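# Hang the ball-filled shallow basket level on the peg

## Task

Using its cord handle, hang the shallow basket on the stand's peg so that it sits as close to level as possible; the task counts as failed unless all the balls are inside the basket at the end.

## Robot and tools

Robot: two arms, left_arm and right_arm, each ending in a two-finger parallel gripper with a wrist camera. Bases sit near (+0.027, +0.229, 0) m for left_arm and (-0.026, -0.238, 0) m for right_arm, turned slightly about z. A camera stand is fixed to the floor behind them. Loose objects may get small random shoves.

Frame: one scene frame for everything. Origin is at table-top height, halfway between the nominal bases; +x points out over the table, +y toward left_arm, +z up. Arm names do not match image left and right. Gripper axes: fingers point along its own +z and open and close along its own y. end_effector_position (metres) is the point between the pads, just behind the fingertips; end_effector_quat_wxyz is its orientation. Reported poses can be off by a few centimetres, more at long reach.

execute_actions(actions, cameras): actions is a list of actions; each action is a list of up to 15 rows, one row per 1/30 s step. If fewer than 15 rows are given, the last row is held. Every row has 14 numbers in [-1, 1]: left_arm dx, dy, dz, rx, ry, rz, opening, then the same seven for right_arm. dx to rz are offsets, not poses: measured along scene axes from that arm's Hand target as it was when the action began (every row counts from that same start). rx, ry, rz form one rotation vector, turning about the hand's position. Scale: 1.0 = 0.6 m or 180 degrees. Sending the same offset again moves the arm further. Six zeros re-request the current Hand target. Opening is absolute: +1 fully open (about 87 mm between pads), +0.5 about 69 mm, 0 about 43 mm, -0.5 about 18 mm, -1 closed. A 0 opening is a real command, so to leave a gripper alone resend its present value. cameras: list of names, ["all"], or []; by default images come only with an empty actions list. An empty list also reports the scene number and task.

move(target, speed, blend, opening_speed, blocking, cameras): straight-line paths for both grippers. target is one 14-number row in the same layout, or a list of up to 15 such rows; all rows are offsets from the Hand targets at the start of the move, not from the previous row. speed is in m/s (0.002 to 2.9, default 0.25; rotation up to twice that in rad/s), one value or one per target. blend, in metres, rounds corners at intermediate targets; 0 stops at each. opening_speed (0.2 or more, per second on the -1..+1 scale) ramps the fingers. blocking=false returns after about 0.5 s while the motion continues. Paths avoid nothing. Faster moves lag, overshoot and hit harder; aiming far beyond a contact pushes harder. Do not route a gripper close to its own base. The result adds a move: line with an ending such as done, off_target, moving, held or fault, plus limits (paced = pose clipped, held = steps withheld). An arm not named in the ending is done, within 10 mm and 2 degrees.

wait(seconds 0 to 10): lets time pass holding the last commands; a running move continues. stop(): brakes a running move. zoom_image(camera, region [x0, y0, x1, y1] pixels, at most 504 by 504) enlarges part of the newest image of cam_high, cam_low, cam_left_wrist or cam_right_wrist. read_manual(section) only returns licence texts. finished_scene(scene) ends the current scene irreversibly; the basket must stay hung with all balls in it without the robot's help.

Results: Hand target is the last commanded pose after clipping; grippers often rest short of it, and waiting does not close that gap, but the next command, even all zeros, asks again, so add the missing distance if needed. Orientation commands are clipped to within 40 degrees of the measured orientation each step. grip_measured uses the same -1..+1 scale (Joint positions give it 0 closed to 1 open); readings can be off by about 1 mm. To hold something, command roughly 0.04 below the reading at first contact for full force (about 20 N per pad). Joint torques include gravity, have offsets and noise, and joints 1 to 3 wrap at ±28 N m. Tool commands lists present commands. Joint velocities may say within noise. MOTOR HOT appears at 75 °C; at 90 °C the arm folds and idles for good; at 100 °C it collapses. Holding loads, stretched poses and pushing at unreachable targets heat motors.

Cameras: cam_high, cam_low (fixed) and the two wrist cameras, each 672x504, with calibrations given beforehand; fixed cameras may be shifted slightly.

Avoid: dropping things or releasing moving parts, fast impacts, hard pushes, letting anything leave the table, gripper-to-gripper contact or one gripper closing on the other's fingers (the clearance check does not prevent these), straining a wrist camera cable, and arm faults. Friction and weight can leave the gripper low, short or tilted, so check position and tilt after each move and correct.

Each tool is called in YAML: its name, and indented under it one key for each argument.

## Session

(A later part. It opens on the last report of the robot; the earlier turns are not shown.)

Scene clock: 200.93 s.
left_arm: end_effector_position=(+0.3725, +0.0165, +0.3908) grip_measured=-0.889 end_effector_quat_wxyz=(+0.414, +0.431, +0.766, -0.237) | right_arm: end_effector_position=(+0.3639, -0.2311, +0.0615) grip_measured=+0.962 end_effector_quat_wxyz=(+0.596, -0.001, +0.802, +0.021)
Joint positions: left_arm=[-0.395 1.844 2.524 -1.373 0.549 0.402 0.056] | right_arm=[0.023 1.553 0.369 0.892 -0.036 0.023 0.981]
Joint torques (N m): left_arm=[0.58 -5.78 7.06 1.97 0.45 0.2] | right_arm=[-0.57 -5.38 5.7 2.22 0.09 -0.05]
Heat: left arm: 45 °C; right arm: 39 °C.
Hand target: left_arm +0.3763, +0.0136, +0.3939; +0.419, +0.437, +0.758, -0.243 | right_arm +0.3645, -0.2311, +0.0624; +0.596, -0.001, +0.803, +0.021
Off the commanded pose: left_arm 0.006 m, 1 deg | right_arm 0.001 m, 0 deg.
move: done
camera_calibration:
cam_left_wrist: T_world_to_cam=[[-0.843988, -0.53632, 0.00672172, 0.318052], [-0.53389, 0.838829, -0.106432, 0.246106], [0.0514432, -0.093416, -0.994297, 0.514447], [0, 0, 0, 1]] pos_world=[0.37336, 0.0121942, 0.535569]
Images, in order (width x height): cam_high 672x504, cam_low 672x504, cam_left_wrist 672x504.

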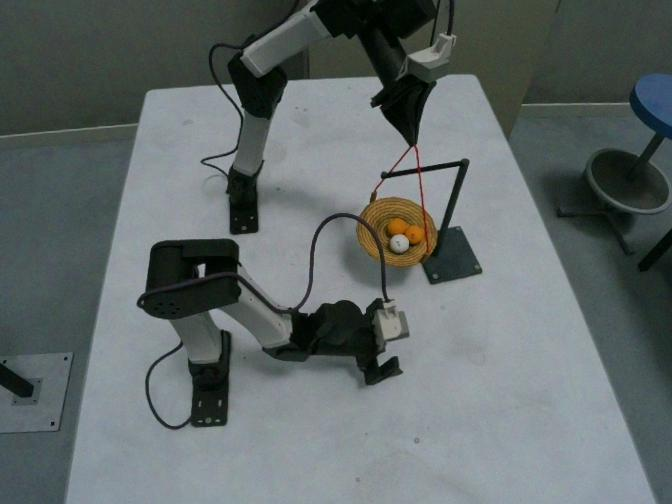

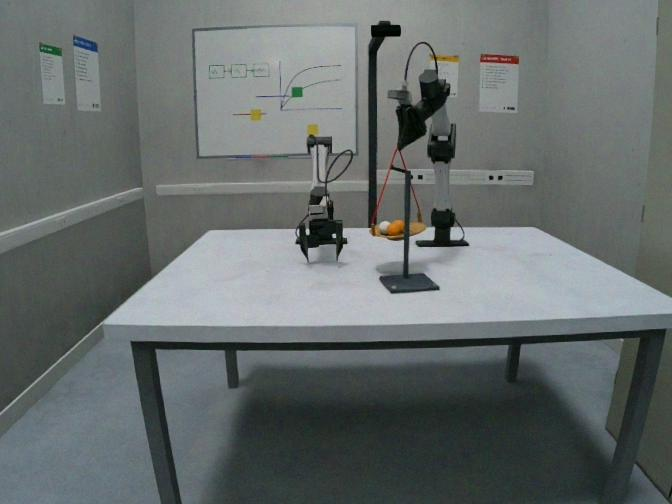

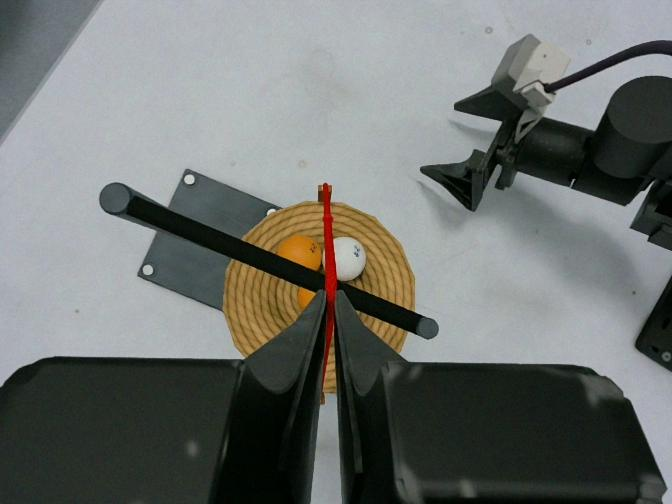

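move:
  target: [-0.003,0.018,-0.065,0,0,0.0,-1,0,0,0,0,0,0,1]
  speed: 0.05
  cameras: ["cam_left_wrist","cam_low"]

zoom_image:
  camera: "cam_low"
  region: [350, 135, 440, 261]

zoom_image:
  camera: "cam_left_wrist"
  region: [220, 150, 460, 420]

Scene clock: 211.30 s.
left_arm: end_effector_position=(+0.3783, +0.0220, +0.3391) grip_measured=-0.889 end_effector_quat_wxyz=(+0.394, +0.432, +0.774, -0.244) | right_arm: end_effector_position=(+0.3639, -0.2311, +0.0615) grip_measured=+0.962 end_effector_quat_wxyz=(+0.596, -0.001, +0.802, +0.021)
Joint positions: left_arm=[-0.366 1.697 2.087 -1.142 0.581 0.429 0.056] | right_arm=[0.023 1.553 0.369 0.892 -0.036 0.023 0.981]
Joint torques (N m): left_arm=[0.79 -10.71 5.05 2.11 0.39 0.22] | right_arm=[-0.43 -5.26 5.72 2.27 0.11 0.01]
Heat: left arm: 44 °C; right arm: 39 °C.
Hand target: left_arm +0.3745, +0.0244, +0.3550; +0.420, +0.437, +0.758, -0.243 | right_arm +0.3645, -0.2311, +0.0624; +0.596, -0.001, +0.803, +0.021
Off the commanded pose: left_arm 0.016 m, 4 deg | right_arm 0.001 m, 0 deg.
move: off_target (left_arm)
camera_calibration:
cam_left_wrist: T_world_to_cam=[[-0.848507, -0.52777, 0.0386662, 0.316985], [-0.52915, 0.845345, -0.0734337, 0.225933], [0.00606982, -0.0827692, -0.99655, 0.480876], [0, 0, 0, 1]] pos_world=[0.385598, 0.0161054, 0.483551]
Images, in order (width x height): cam_low 672x504, cam_left_wrist 672x504.

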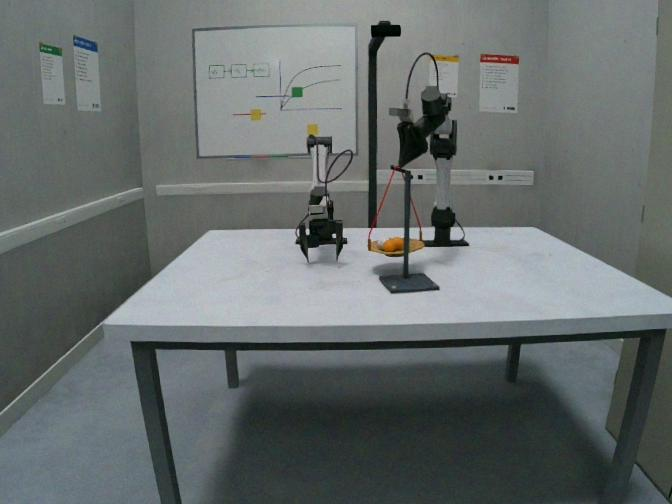

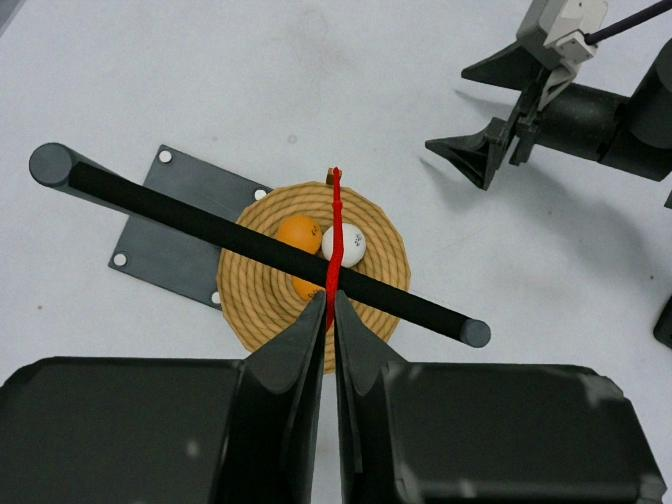

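Scaled by 4.000 from the camera's 672x504 image, which has a finer 960x720 frame.

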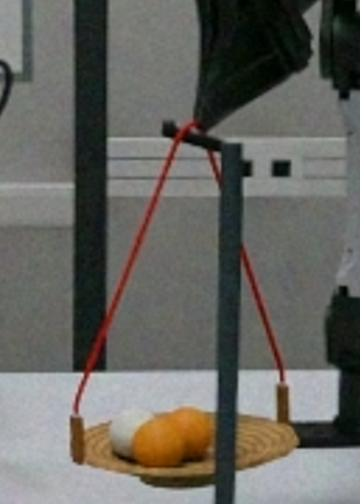

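Scaled by 1.867 from the camera's 672x504 image, which has a finer 960x720 frame.

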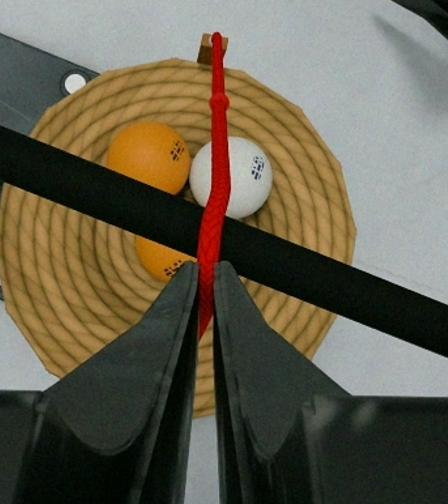

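move:
  target:
    - [-0.005,0.02,0.0,0,0,0.0,-1,0,0,0,0,0,0,1]
    - [-0.006,0.022,-0.025,0,0,0.0,-1,0,0,0,0,0,0,1]
  speed: 0.04
  blend: [0.003,0]
  cameras: ["cam_left_wrist","cam_low"]

zoom_image:
  camera: "cam_low"
  region: [350, 135, 440, 261]

zoom_image:
  camera: "cam_left_wrist"
  region: [220, 150, 460, 420]

Scene clock: 221.63 s.
left_arm: end_effector_position=(+0.3754, +0.0332, +0.3298) grip_measured=-0.889 end_effector_quat_wxyz=(+0.403, +0.434, +0.767, -0.247) | right_arm: end_effector_position=(+0.3639, -0.2311, +0.0615) grip_measured=+0.962 end_effector_quat_wxyz=(+0.596, -0.001, +0.802, +0.021)
Joint positions: left_arm=[-0.329 1.628 1.951 -1.07 0.617 0.457 0.056] | right_arm=[0.023 1.553 0.369 0.892 -0.036 0.023 0.981]
Joint torques (N m): left_arm=[0.99 -9.85 5.03 1.94 0.34 0.23] | right_arm=[-0.44 -5.34 5.7 2.27 0.1 0.03]
Heat: left arm: 43 °C; right arm: 40 °C.
Hand target: left_arm +0.3709, +0.0376, +0.3400; +0.420, +0.437, +0.758, -0.243 | right_arm +0.3645, -0.2311, +0.0624; +0.596, -0.001, +0.803, +0.021
Off the commanded pose: left_arm 0.012 m, 2 deg | right_arm 0.001 m, 0 deg.
move: off_target (left_arm)
camera_calibration:
cam_left_wrist: T_world_to_cam=[[-0.852177, -0.522368, 0.030438, 0.324643], [-0.522717, 0.847224, -0.0947572, 0.218868], [0.0237103, -0.0966603, -0.995035, 0.465924], [0, 0, 0, 1]] pos_world=[0.380012, 0.029189, 0.474468]
Images, in order (width x height): cam_low 672x504, cam_left_wrist 672x504.

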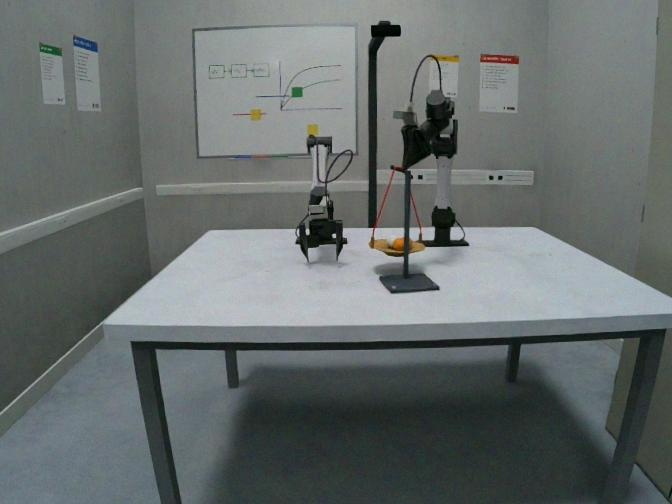

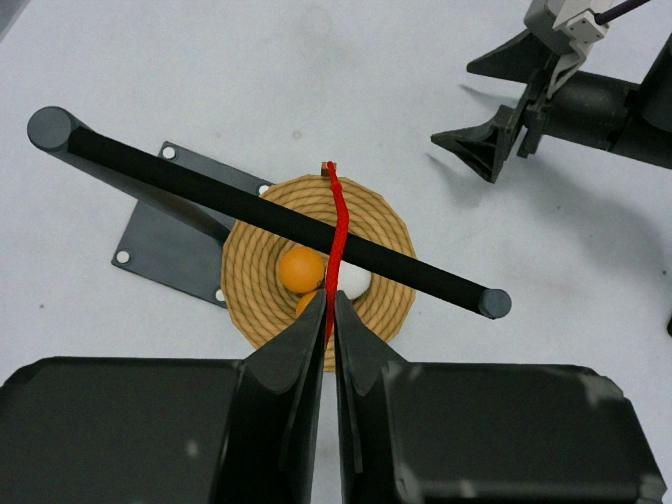

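Scaled by 4.000 from the camera's 672x504 image, which has a finer 960x720 frame.

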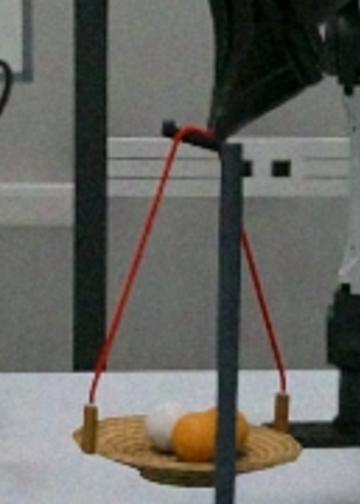

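Scaled by 1.867 from the camera's 672x504 image, which has a finer 960x720 frame.

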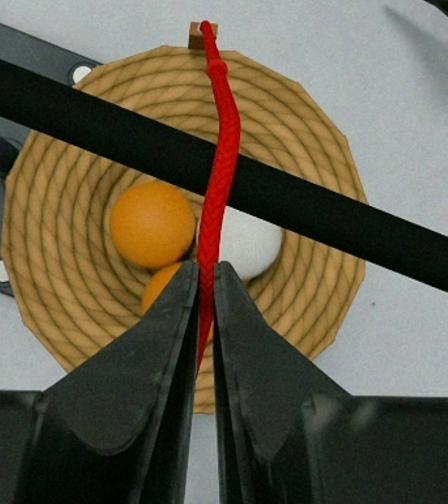

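move:
  target: [0.001,-0.009,-0.032,0,0,0.0,-1,0,0,0,0,0,0,1]
  speed: 0.03
  cameras: ["cam_left_wrist","cam_low"]

zoom_image:
  camera: "cam_low"
  region: [350, 135, 440, 261]

zoom_image:
  camera: "cam_left_wrist"
  region: [220, 150, 460, 420]

Scene clock: 241.23 s.
left_arm: end_effector_position=(+0.3777, +0.0313, +0.3153) grip_measured=-0.889 end_effector_quat_wxyz=(+0.412, +0.436, +0.762, -0.245) | right_arm: end_effector_position=(+0.3639, -0.2311, +0.0615) grip_measured=+0.962 end_effector_quat_wxyz=(+0.596, -0.001, +0.802, +0.021)
Joint positions: left_arm=[-0.332 1.585 1.826 -0.965 0.619 0.457 0.056] | right_arm=[0.023 1.553 0.369 0.892 -0.036 0.023 0.981]
Joint torques (N m): left_arm=[-0.16 -9.26 5 1.92 0.2 0.08] | right_arm=[-0.49 -5.01 5.64 2.3 0.12 0.01]
Heat: left arm: 41 °C; right arm: 40 °C.
Hand target: left_arm +0.3715, +0.0322, +0.3206; +0.419, +0.437, +0.758, -0.243 | right_arm +0.3645, -0.2311, +0.0624; +0.596, -0.001, +0.803, +0.021
Off the commanded pose: left_arm 0.008 m, 1 deg | right_arm 0.001 m, 0 deg.
move: done
camera_calibration:
cam_left_wrist: T_world_to_cam=[[-0.854303, -0.51951, 0.0166055, 0.331168], [-0.517924, 0.84813, -0.111496, 0.223692], [0.0438398, -0.103852, -0.993626, 0.443464], [0, 0, 0, 1]] pos_world=[0.379332, 0.0283806, 0.460079]
Images, in order (width x height): cam_low 672x504, cam_left_wrist 672x504.

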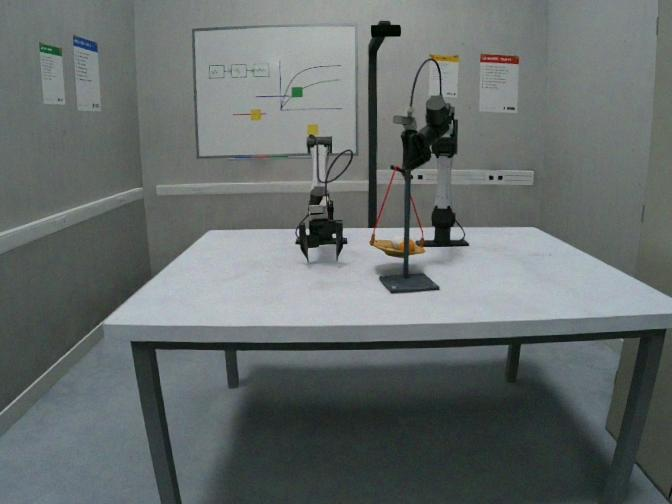

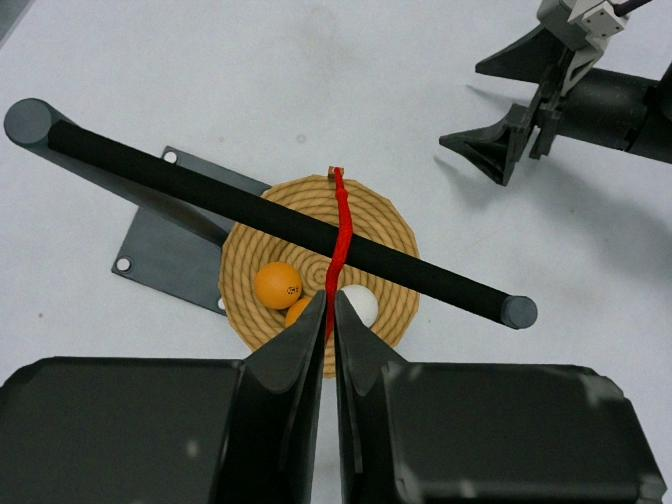

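Scaled by 4.000 from the camera's 672x504 image, which has a finer 960x720 frame.

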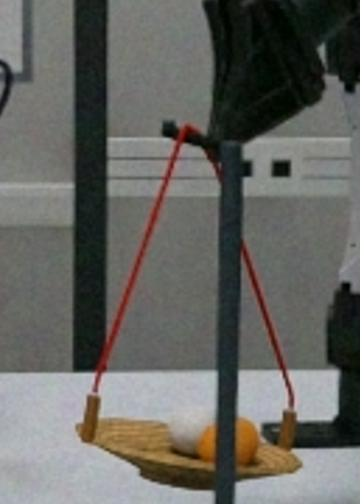

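Scaled by 1.867 from the camera's 672x504 image, which has a finer 960x720 frame.

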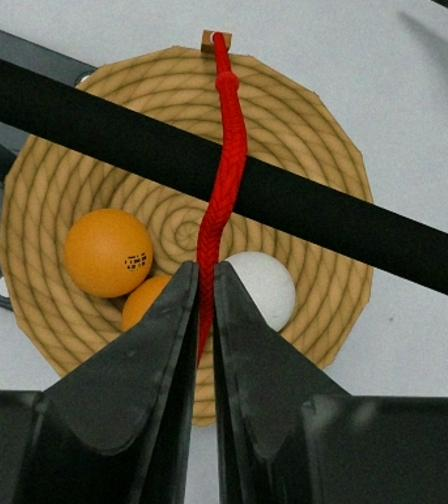

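move:
  target:
    - [0,0,0.06,0,0,0.0,-1,0,0,0,0,0,0,1]
    - [0.003,-0.012,0.08,0,0,0.0,-1,0,0,0,0,0,0,1]
  speed: 0.03
  blend: [0.004,0]
  cameras: ["cam_left_wrist","cam_low"]

zoom_image:
  camera: "cam_low"
  region: [350, 135, 440, 261]

zoom_image:
  camera: "cam_left_wrist"
  region: [220, 150, 460, 420]

Scene clock: 274.33 s.
left_arm: end_effector_position=(+0.3693, +0.0281, +0.3642) grip_measured=-0.889 end_effector_quat_wxyz=(+0.414, +0.438, +0.759, -0.244) | right_arm: end_effector_position=(+0.3639, -0.2311, +0.0615) grip_measured=+0.962 end_effector_quat_wxyz=(+0.596, -0.001, +0.802, +0.021)
Joint positions: left_arm=[-0.352 1.681 2.16 -1.19 0.603 0.447 0.056] | right_arm=[0.023 1.553 0.369 0.892 -0.036 0.023 0.981]
Joint torques (N m): left_arm=[-0.24 -5.29 8.16 1.89 0.18 -0.02] | right_arm=[-0.55 -5.23 5.72 2.37 0.06 0.05]
Heat: left arm: 42 °C; right arm: 41 °C.
Hand target: left_arm +0.3733, +0.0250, +0.3687; +0.419, +0.437, +0.758, -0.243 | right_arm +0.3645, -0.2311, +0.0624; +0.596, -0.001, +0.803, +0.021
Off the commanded pose: left_arm 0.007 m, 1 deg | right_arm 0.001 m, 0 deg.
move: done
camera_calibration:
cam_left_wrist: T_world_to_cam=[[-0.855678, -0.517436, 0.00869072, 0.324829], [-0.514904, 0.849568, -0.114496, 0.227516], [0.0518607, -0.102446, -0.993386, 0.488986], [0, 0, 0, 1]] pos_world=[0.369738, 0.024882, 0.508978]
Images, in order (width x height): cam_low 672x504, cam_left_wrist 672x504.

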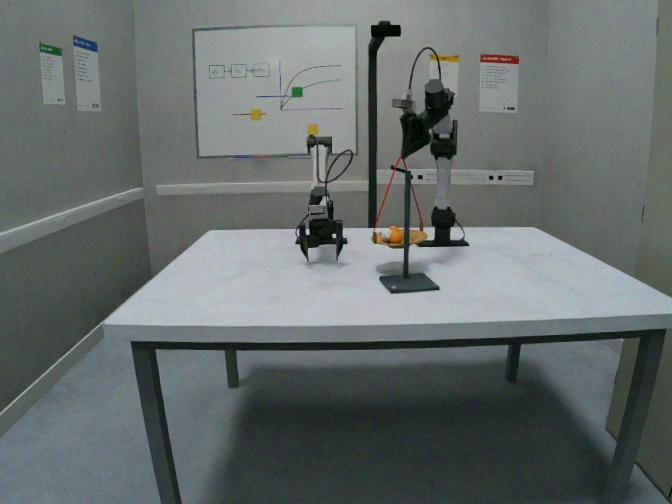

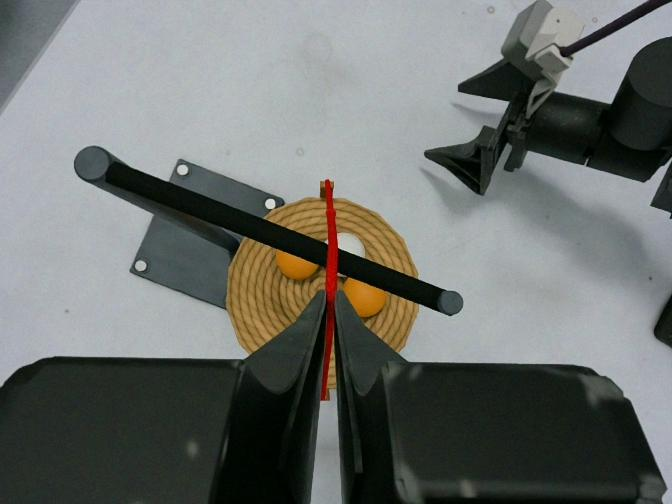

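Scaled by 4.000 from the camera's 672x504 image, which has a finer 960x720 frame.

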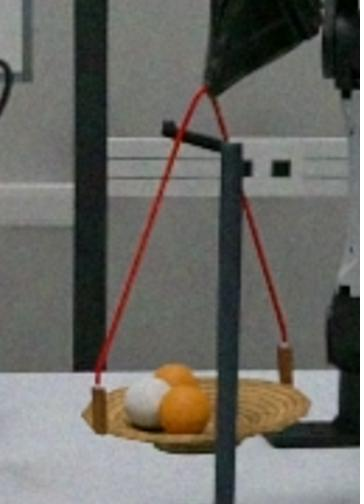

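Scaled by 1.867 from the camera's 672x504 image, which has a finer 960x720 frame.

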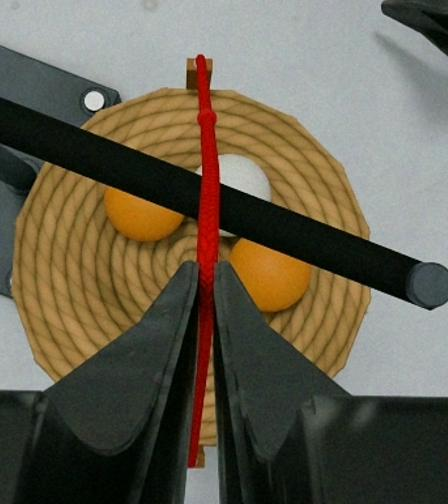

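move:
  target: [-0.0072,0.0092,-0.05,0,0,0.0,-1,0,0,0,0,0,0,1]
  speed: 0.03
  cameras: ["cam_left_wrist","cam_low"]

zoom_image:
  camera: "cam_low"
  region: [350, 135, 440, 261]

zoom_image:
  camera: "cam_left_wrist"
  region: [220, 150, 460, 420]

Scene clock: 289.17 s.
left_arm: end_effector_position=(+0.3727, +0.0270, +0.3294) grip_measured=-0.889 end_effector_quat_wxyz=(+0.404, +0.437, +0.765, -0.246) | right_arm: end_effector_position=(+0.3639, -0.2311, +0.0615) grip_measured=+0.962 end_effector_quat_wxyz=(+0.596, -0.001, +0.802, +0.021)
Joint positions: left_arm=[-0.352 1.62 1.937 -1.053 0.603 0.447 0.056] | right_arm=[0.023 1.553 0.369 0.892 -0.036 0.023 0.981]
Joint torques (N m): left_arm=[0.77 -9.61 5.03 2 0.3 0.12] | right_arm=[-0.35 -5.34 5.78 2.26 0.11 -0.01]
Heat: left arm: 44 °C; right arm: 41 °C.
Hand target: left_arm +0.3689, +0.0305, +0.3388; +0.420, +0.437, +0.758, -0.243 | right_arm +0.3645, -0.2311, +0.0624; +0.596, -0.001, +0.803, +0.021
Off the commanded pose: left_arm 0.011 m, 2 deg | right_arm 0.001 m, 0 deg.
move: off_target (left_arm)
camera_calibration:
cam_left_wrist: T_world_to_cam=[[-0.855146, -0.517824, 0.0241697, 0.322265], [-0.517563, 0.850226, -0.096151, 0.221159], [0.0292396, -0.0947324, -0.995073, 0.462872], [0, 0, 0, 1]] pos_world=[0.376513, 0.0226908, 0.474067]
Images, in order (width x height): cam_low 672x504, cam_left_wrist 672x504.

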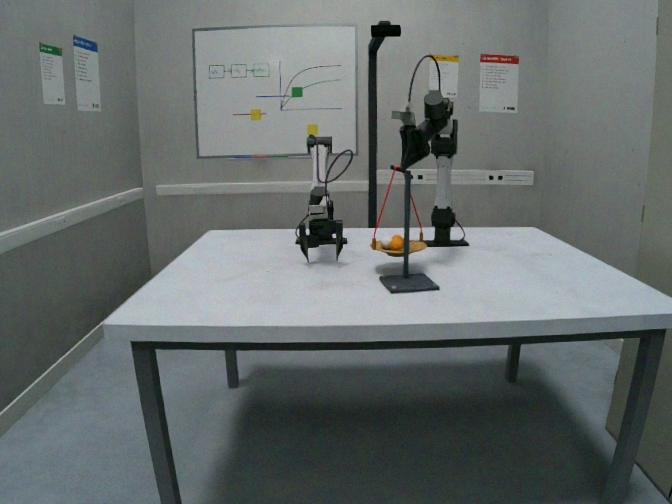

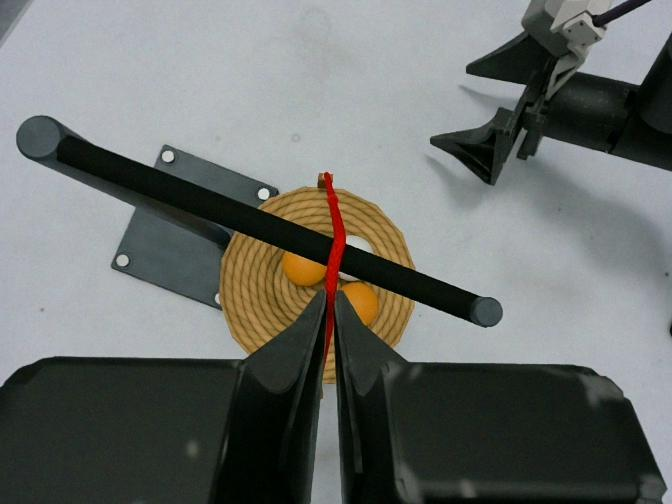

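Scaled by 4.000 from the camera's 672x504 image, which has a finer 960x720 frame.

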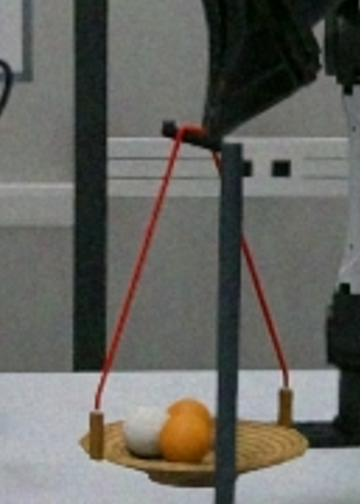

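Scaled by 1.867 from the camera's 672x504 image, which has a finer 960x720 frame.

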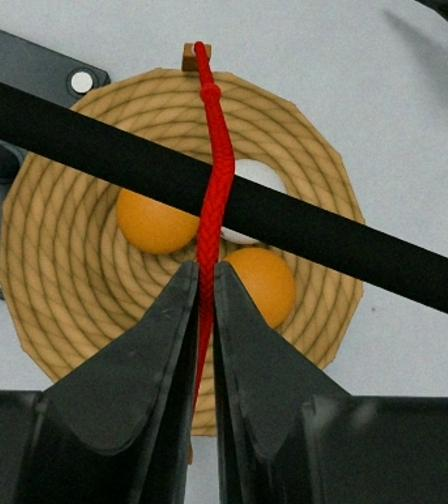

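move:
  target: [0,0,0,0,0,0.0,-0.72,0,0,0,0,0,0,1]
  speed: 0.03
  opening_speed: 0.2
  cameras: ["cam_left_wrist","cam_low"]

zoom_image:
  camera: "cam_low"
  region: [350, 135, 440, 261]

zoom_image:
  camera: "cam_left_wrist"
  region: [220, 150, 460, 420]

Scene clock: 296.10 s.
left_arm: end_effector_position=(+0.3730, +0.0269, +0.3295) grip_measured=-0.720 end_effector_quat_wxyz=(+0.405, +0.437, +0.765, -0.246) | right_arm: end_effector_position=(+0.3639, -0.2311, +0.0615) grip_measured=+0.962 end_effector_quat_wxyz=(+0.596, -0.001, +0.802, +0.021)
Joint positions: left_arm=[-0.352 1.62 1.937 -1.052 0.603 0.447 0.14] | right_arm=[0.023 1.553 0.369 0.892 -0.036 0.023 0.981]
Joint torques (N m): left_arm=[0.77 -9.62 4.98 2 0.3 0.12] | right_arm=[-0.58 -5.05 5.72 2.21 0.08 0.02]
Heat: left arm: 44 °C; right arm: 41 °C.
Hand target: left_arm +0.3689, +0.0306, +0.3387; +0.419, +0.437, +0.758, -0.243 | right_arm +0.3645, -0.2311, +0.0624; +0.596, -0.001, +0.803, +0.021
Off the commanded pose: left_arm 0.011 m, 2 deg | right_arm 0.001 m, 0 deg.
move: off_target (left_arm)
camera_calibration:
cam_left_wrist: T_world_to_cam=[[-0.855176, -0.517807, 0.0234317, 0.32271], [-0.517448, 0.850191, -0.0970679, 0.221614], [0.030341, -0.0951349, -0.995002, 0.462529], [0, 0, 0, 1]] pos_world=[0.376614, 0.0226903, 0.474167]
Images, in order (width x height): cam_low 672x504, cam_left_wrist 672x504.

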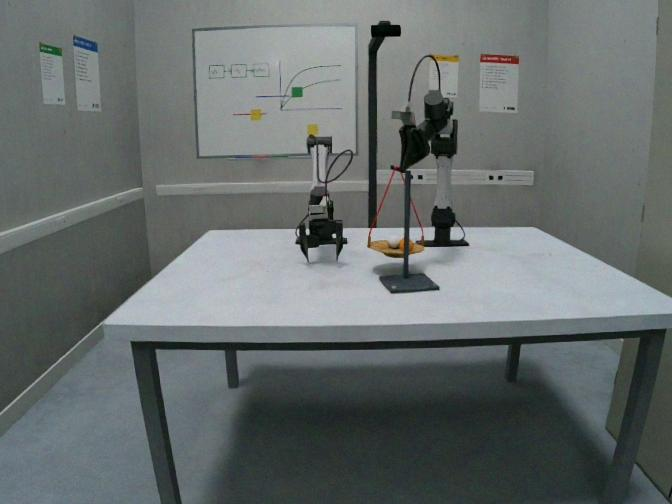

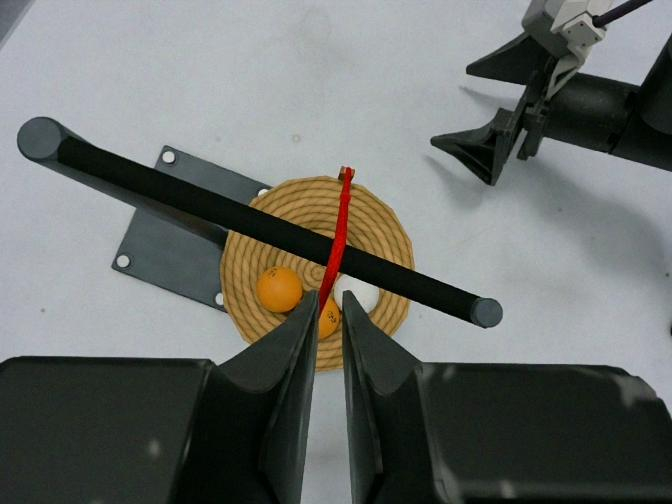

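Scaled by 4.000 from the camera's 672x504 image, which has a finer 960x720 frame.

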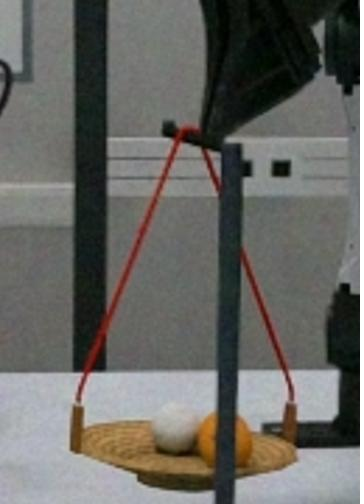

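Scaled by 1.867 from the camera's 672x504 image, which has a finer 960x720 frame.

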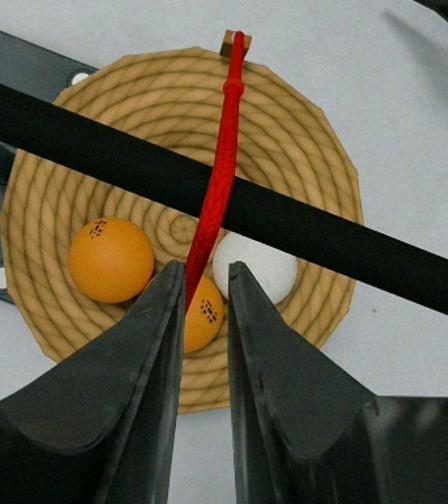

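move:
  target:
    - [-0.07,0.122,0.09,0,0,0.0,-0.72,0,0,0,0,0,0,1]
    - [-0.12,0.33,0.12,0,0,0.0,-0.72,0,0,0,0,0,0,1]
  speed: [0.08,0.2]
  blend: [0.03,0]
  cameras: ["cam_left_wrist","cam_low","cam_high"]

zoom_image:
  camera: "cam_low"
  region: [350, 135, 440, 261]

zoom_image:
  camera: "cam_high"
  region: [330, 130, 490, 310]

Scene clock: 314.33 s.
left_arm: end_effector_position=(+0.3024, +0.2315, +0.4109) grip_measured=-0.720 end_effector_quat_wxyz=(+0.536, +0.353, +0.754, -0.141) | right_arm: end_effector_position=(+0.3639, -0.2311, +0.0615) grip_measured=+0.962 end_effector_quat_wxyz=(+0.596, -0.001, +0.802, +0.021)
Joint positions: left_arm=[0.483 1.417 2.085 -1.543 1.043 0.982 0.14] | right_arm=[0.023 1.553 0.369 0.892 -0.036 0.023 0.981]
Joint torques (N m): left_arm=[0.64 -4.04 3.47 1.32 0.59 0.21] | right_arm=[-0.44 -5.2 5.72 2.31 0.07 -0.03]
Heat: left arm: 43 °C; right arm: 41 °C.
Hand target: left_arm +0.2970, +0.2285, +0.4107; +0.420, +0.437, +0.758, -0.242 | right_arm +0.3645, -0.2311, +0.0624; +0.596, -0.001, +0.803, +0.021
Off the commanded pose: left_arm 0.006 m, 20 deg | right_arm 0.001 m, 0 deg.
joint sent to its limit (left arm) — joint 4 (wrist pitch), lower limit. The joint targets are off in orientation, not in position.
move: off_target (left_arm)
camera_calibration:
cam_left_wrist: T_world_to_cam=[[-0.667851, -0.727155, -0.158814, 0.433031], [-0.676938, 0.682123, -0.27652, 0.179876], [0.309404, -0.0771665, -0.947795, 0.457264], [0, 0, 0, 1]] pos_world=[0.269486, 0.227468, 0.551904]
Images, in order (width x height): cam_high 672x504, cam_low 672x504, cam_left_wrist 672x504.

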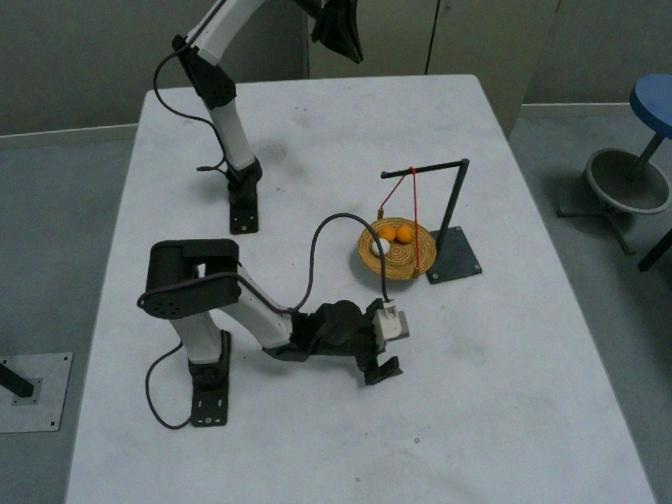

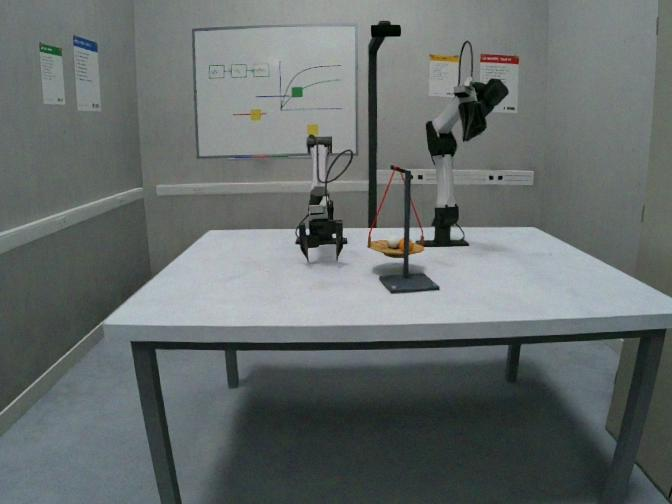

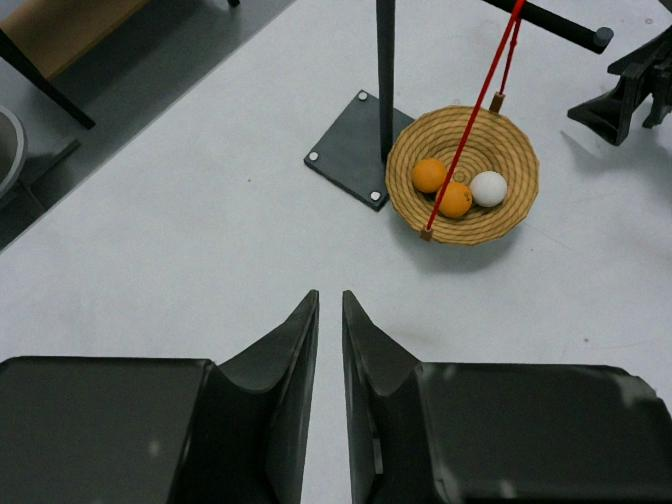

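Scaled by 4.000 from the camera's 672x504 image, which has a finer 960x720 frame.

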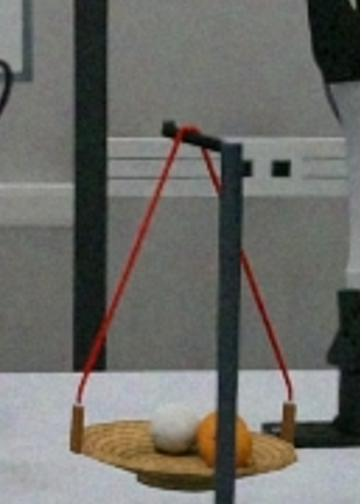

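Scaled by 2.800 from the camera's 672x504 image, which has a finer 960x720 frame.

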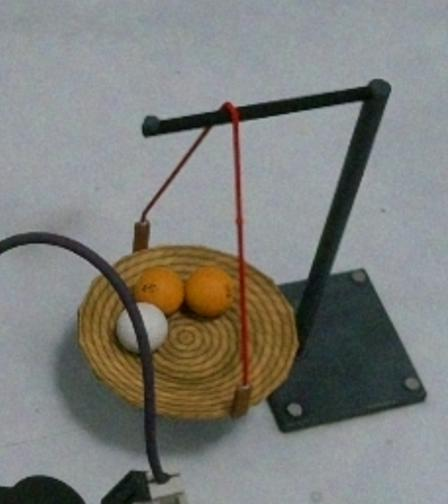

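move:
  target:
    - [0,0,0,-0.0066,-0.0725,0.0847,-0.72,-0.0575,0.002,0.496,-0.032,0.036,0.19,0]
    - [0,0,0,-0.0066,-0.0725,0.0847,-0.72,0.0235,0.2668,0.471,-0.0646,0.0711,0.379,0]
  speed: [0.25,0.15]
  blend: [0.03,0]
  cameras: ["cam_right_wrist","cam_low","cam_high"]

zoom_image:
  camera: "cam_low"
  region: [350, 135, 440, 261]

zoom_image:
  camera: "cam_high"
  region: [330, 130, 490, 310]

Scene clock: 337.47 s.
left_arm: end_effector_position=(+0.3024, +0.2315, +0.4109) grip_measured=-0.720 end_effector_quat_wxyz=(+0.536, +0.353, +0.754, -0.142) | right_arm: end_effector_position=(+0.3811, -0.0734, +0.3537) grip_measured=+0.000 end_effector_quat_wxyz=(+0.414, -0.500, +0.715, +0.259)
Joint positions: left_arm=[0.483 1.417 2.085 -1.543 1.044 0.982 0.14] | right_arm=[0.157 2.087 2.727 -1.515 -0.822 -0.771 0.5]
Joint torques (N m): left_arm=[0.23 -4.71 3.22 1.43 0.43 0.1] | right_arm=[-0.17 -6.69 6.78 1.03 -0.4 -0.08]
Heat: left arm: 40 °C; right arm: 41 °C.
Hand target: left_arm +0.2970, +0.2285, +0.4107; +0.536, +0.353, +0.754, -0.142 | right_arm +0.3785, -0.0709, +0.3450; +0.391, -0.504, +0.720, +0.274
Off the commanded pose: left_arm 0.006 m, 0 deg | right_arm 0.009 m, 3 deg.
joint sent to its limit (right arm) — joint 4 (wrist pitch), lower limit. The joint targets still meet the commanded pose.
move: off_target (right_arm)
camera_calibration:
cam_right_wrist: T_world_to_cam=[[0.928455, -0.369101, 0.0416696, -0.397123], [-0.360773, -0.922783, -0.135333, 0.138307], [0.0884035, 0.110617, -0.989924, 0.467817], [0, 0, 0, 1]] pos_world=[0.377252, -0.0706999, 0.498369]
Images, in order (width x height): cam_high 672x504, cam_low 672x504, cam_right_wrist 672x504.

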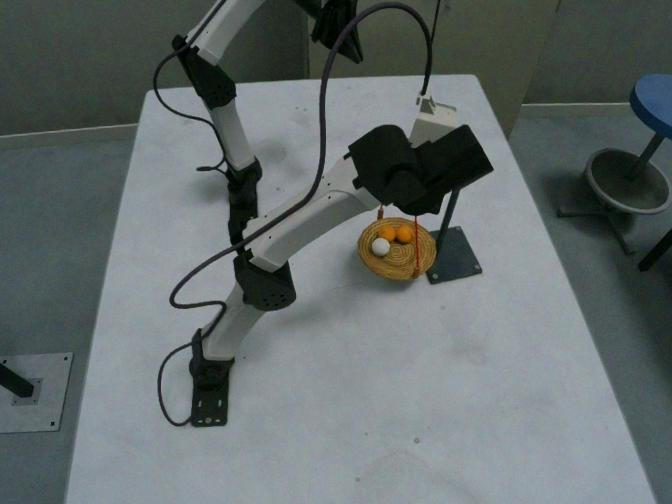

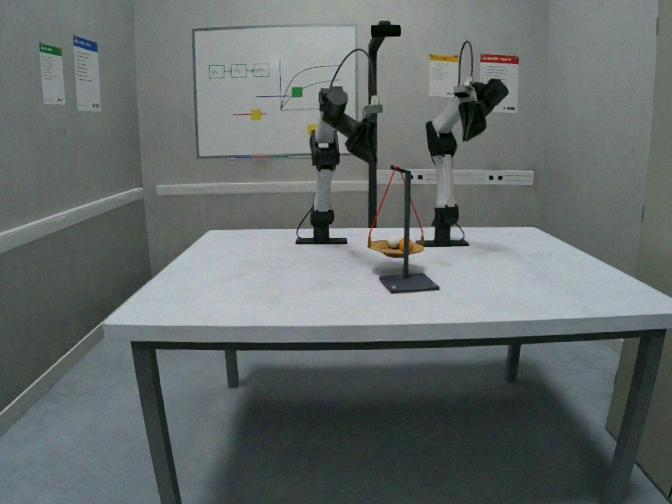

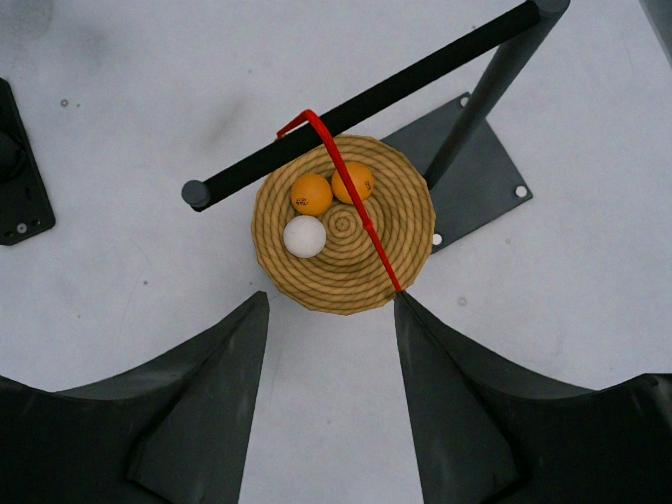

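Scaled by 4.000 from the camera's 672x504 image, which has a finer 960x720 frame.

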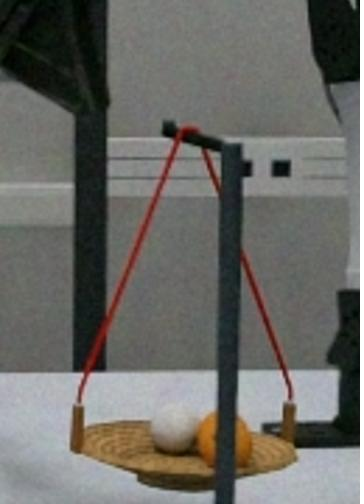

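Scaled by 2.800 from the camera's 672x504 image, which has a finer 960x720 frame.

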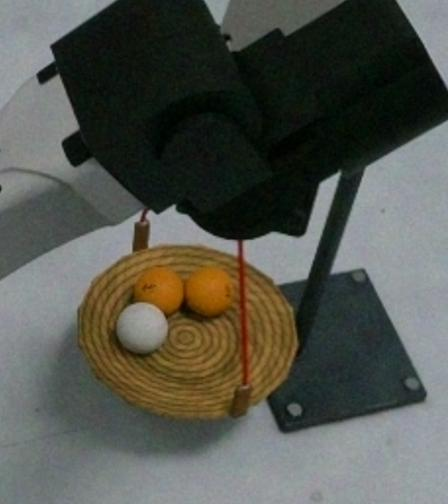

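move:
  target: [0,0,0,0,0,0,-0.72,0.031,0.063,-0.055,0,0,0,0]
  speed: 0.06
  cameras: ["cam_right_wrist"]

Scene clock: 351.53 s.
left_arm: end_effector_position=(+0.3024, +0.2315, +0.4109) grip_measured=-0.720 end_effector_quat_wxyz=(+0.536, +0.353, +0.754, -0.142) | right_arm: end_effector_position=(+0.4031, -0.0327, +0.3013) grip_measured=+0.000 end_effector_quat_wxyz=(+0.381, -0.505, +0.722, +0.279)
Joint positions: left_arm=[0.483 1.417 2.085 -1.543 1.044 0.982 0.14] | right_arm=[0.246 2.087 2.474 -1.29 -0.788 -0.709 0.5]
Joint torques (N m): left_arm=[0.23 -4.72 3.21 1.43 0.43 0.1] | right_arm=[-0.2 -12.93 4.1 1.73 -0.23 0.11]
Heat: left arm: 39 °C; right arm: 40 °C.
Hand target: left_arm +0.2970, +0.2285, +0.4107; +0.536, +0.353, +0.754, -0.142 | right_arm +0.3971, -0.0331, +0.3119; +0.391, -0.504, +0.720, +0.274
Off the commanded pose: left_arm 0.006 m, 0 deg | right_arm 0.012 m, 1 deg.
move: off_target (right_arm)
camera_calibration:
cam_right_wrist: T_world_to_cam=[[0.941503, -0.336348, -0.0210277, -0.385561], [-0.336725, -0.936347, -0.0993471, 0.155757], [0.013726, 0.100616, -0.994831, 0.440736], [0, 0, 0, 1]] pos_world=[0.409405, -0.0281858, 0.445824]
Images, in order (width x height): cam_right_wrist 672x504.

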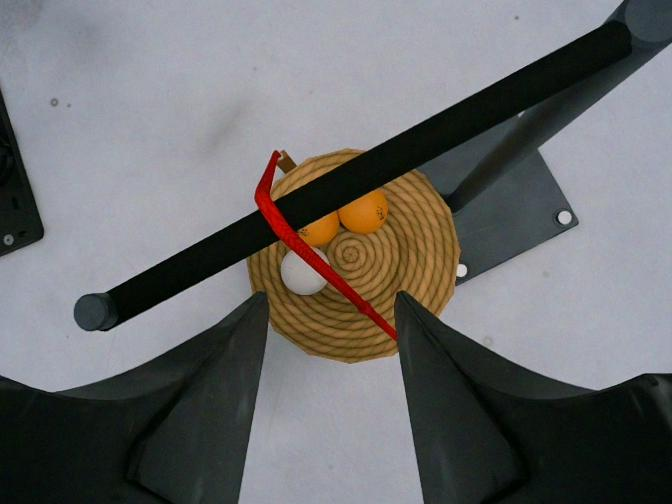

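move:
  target: [0,0,0,0,0,0,-0.72,-0.003,0.031,0.0,0,0,0,0]
  speed: 0.04
  cameras: ["cam_right_wrist","cam_low"]

zoom_image:
  camera: "cam_low"
  region: [350, 135, 440, 261]

zoom_image:
  camera: "cam_right_wrist"
  region: [220, 150, 460, 420]

Scene clock: 365.27 s.
left_arm: end_effector_position=(+0.3024, +0.2315, +0.4109) grip_measured=-0.720 end_effector_quat_wxyz=(+0.536, +0.353, +0.754, -0.142) | right_arm: end_effector_position=(+0.4005, -0.0175, +0.3016) grip_measured=+0.000 end_effector_quat_wxyz=(+0.379, -0.503, +0.725, +0.278)
Joint positions: left_arm=[0.483 1.417 2.085 -1.543 1.044 0.982 0.14] | right_arm=[0.287 2.083 2.467 -1.259 -0.756 -0.662 0.5]
Joint torques (N m): left_arm=[0.24 -4.74 3.23 1.43 0.42 0.09] | right_arm=[0.38 -12.78 4.26 1.79 -0.24 0.12]
Heat: left arm: 38 °C; right arm: 40 °C.
Hand target: left_arm +0.2970, +0.2285, +0.4107; +0.536, +0.353, +0.754, -0.142 | right_arm +0.3954, -0.0146, +0.3118; +0.391, -0.504, +0.720, +0.274
Off the commanded pose: left_arm 0.006 m, 0 deg | right_arm 0.012 m, 2 deg.
move: off_target (right_arm)
camera_calibration:
cam_right_wrist: T_world_to_cam=[[0.939451, -0.341885, -0.0233862, -0.376632], [-0.342536, -0.934852, -0.0933803, 0.169658], [0.0100627, 0.0957368, -0.995356, 0.441135], [0, 0, 0, 1]] pos_world=[0.407502, -0.0123925, 0.446121]
Images, in order (width x height): cam_low 672x504, cam_right_wrist 672x504.

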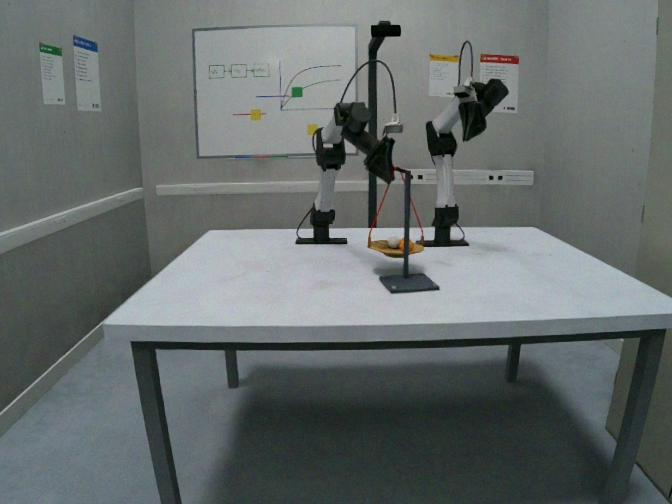

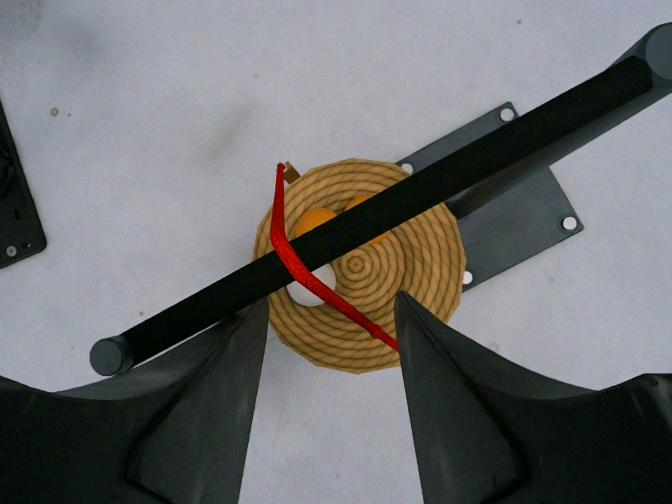

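Scaled by 4.000 from the camera's 672x504 image, which has a finer 960x720 frame.

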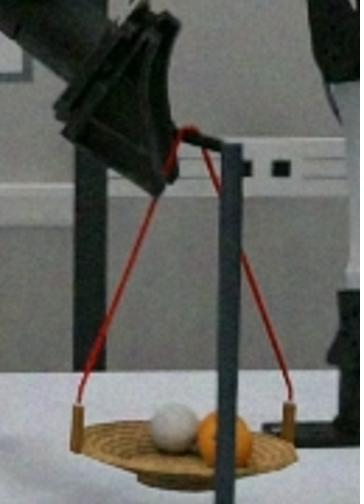

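Scaled by 1.867 from the camera's 672x504 image, which has a finer 960x720 frame.

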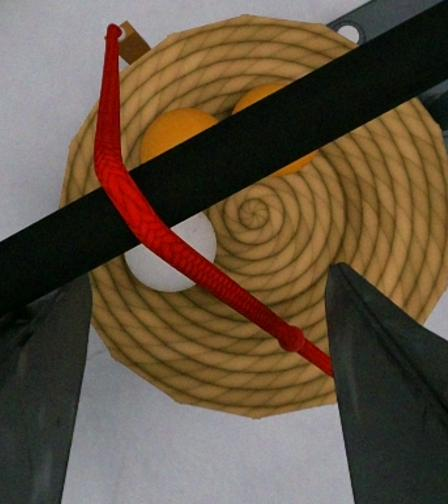

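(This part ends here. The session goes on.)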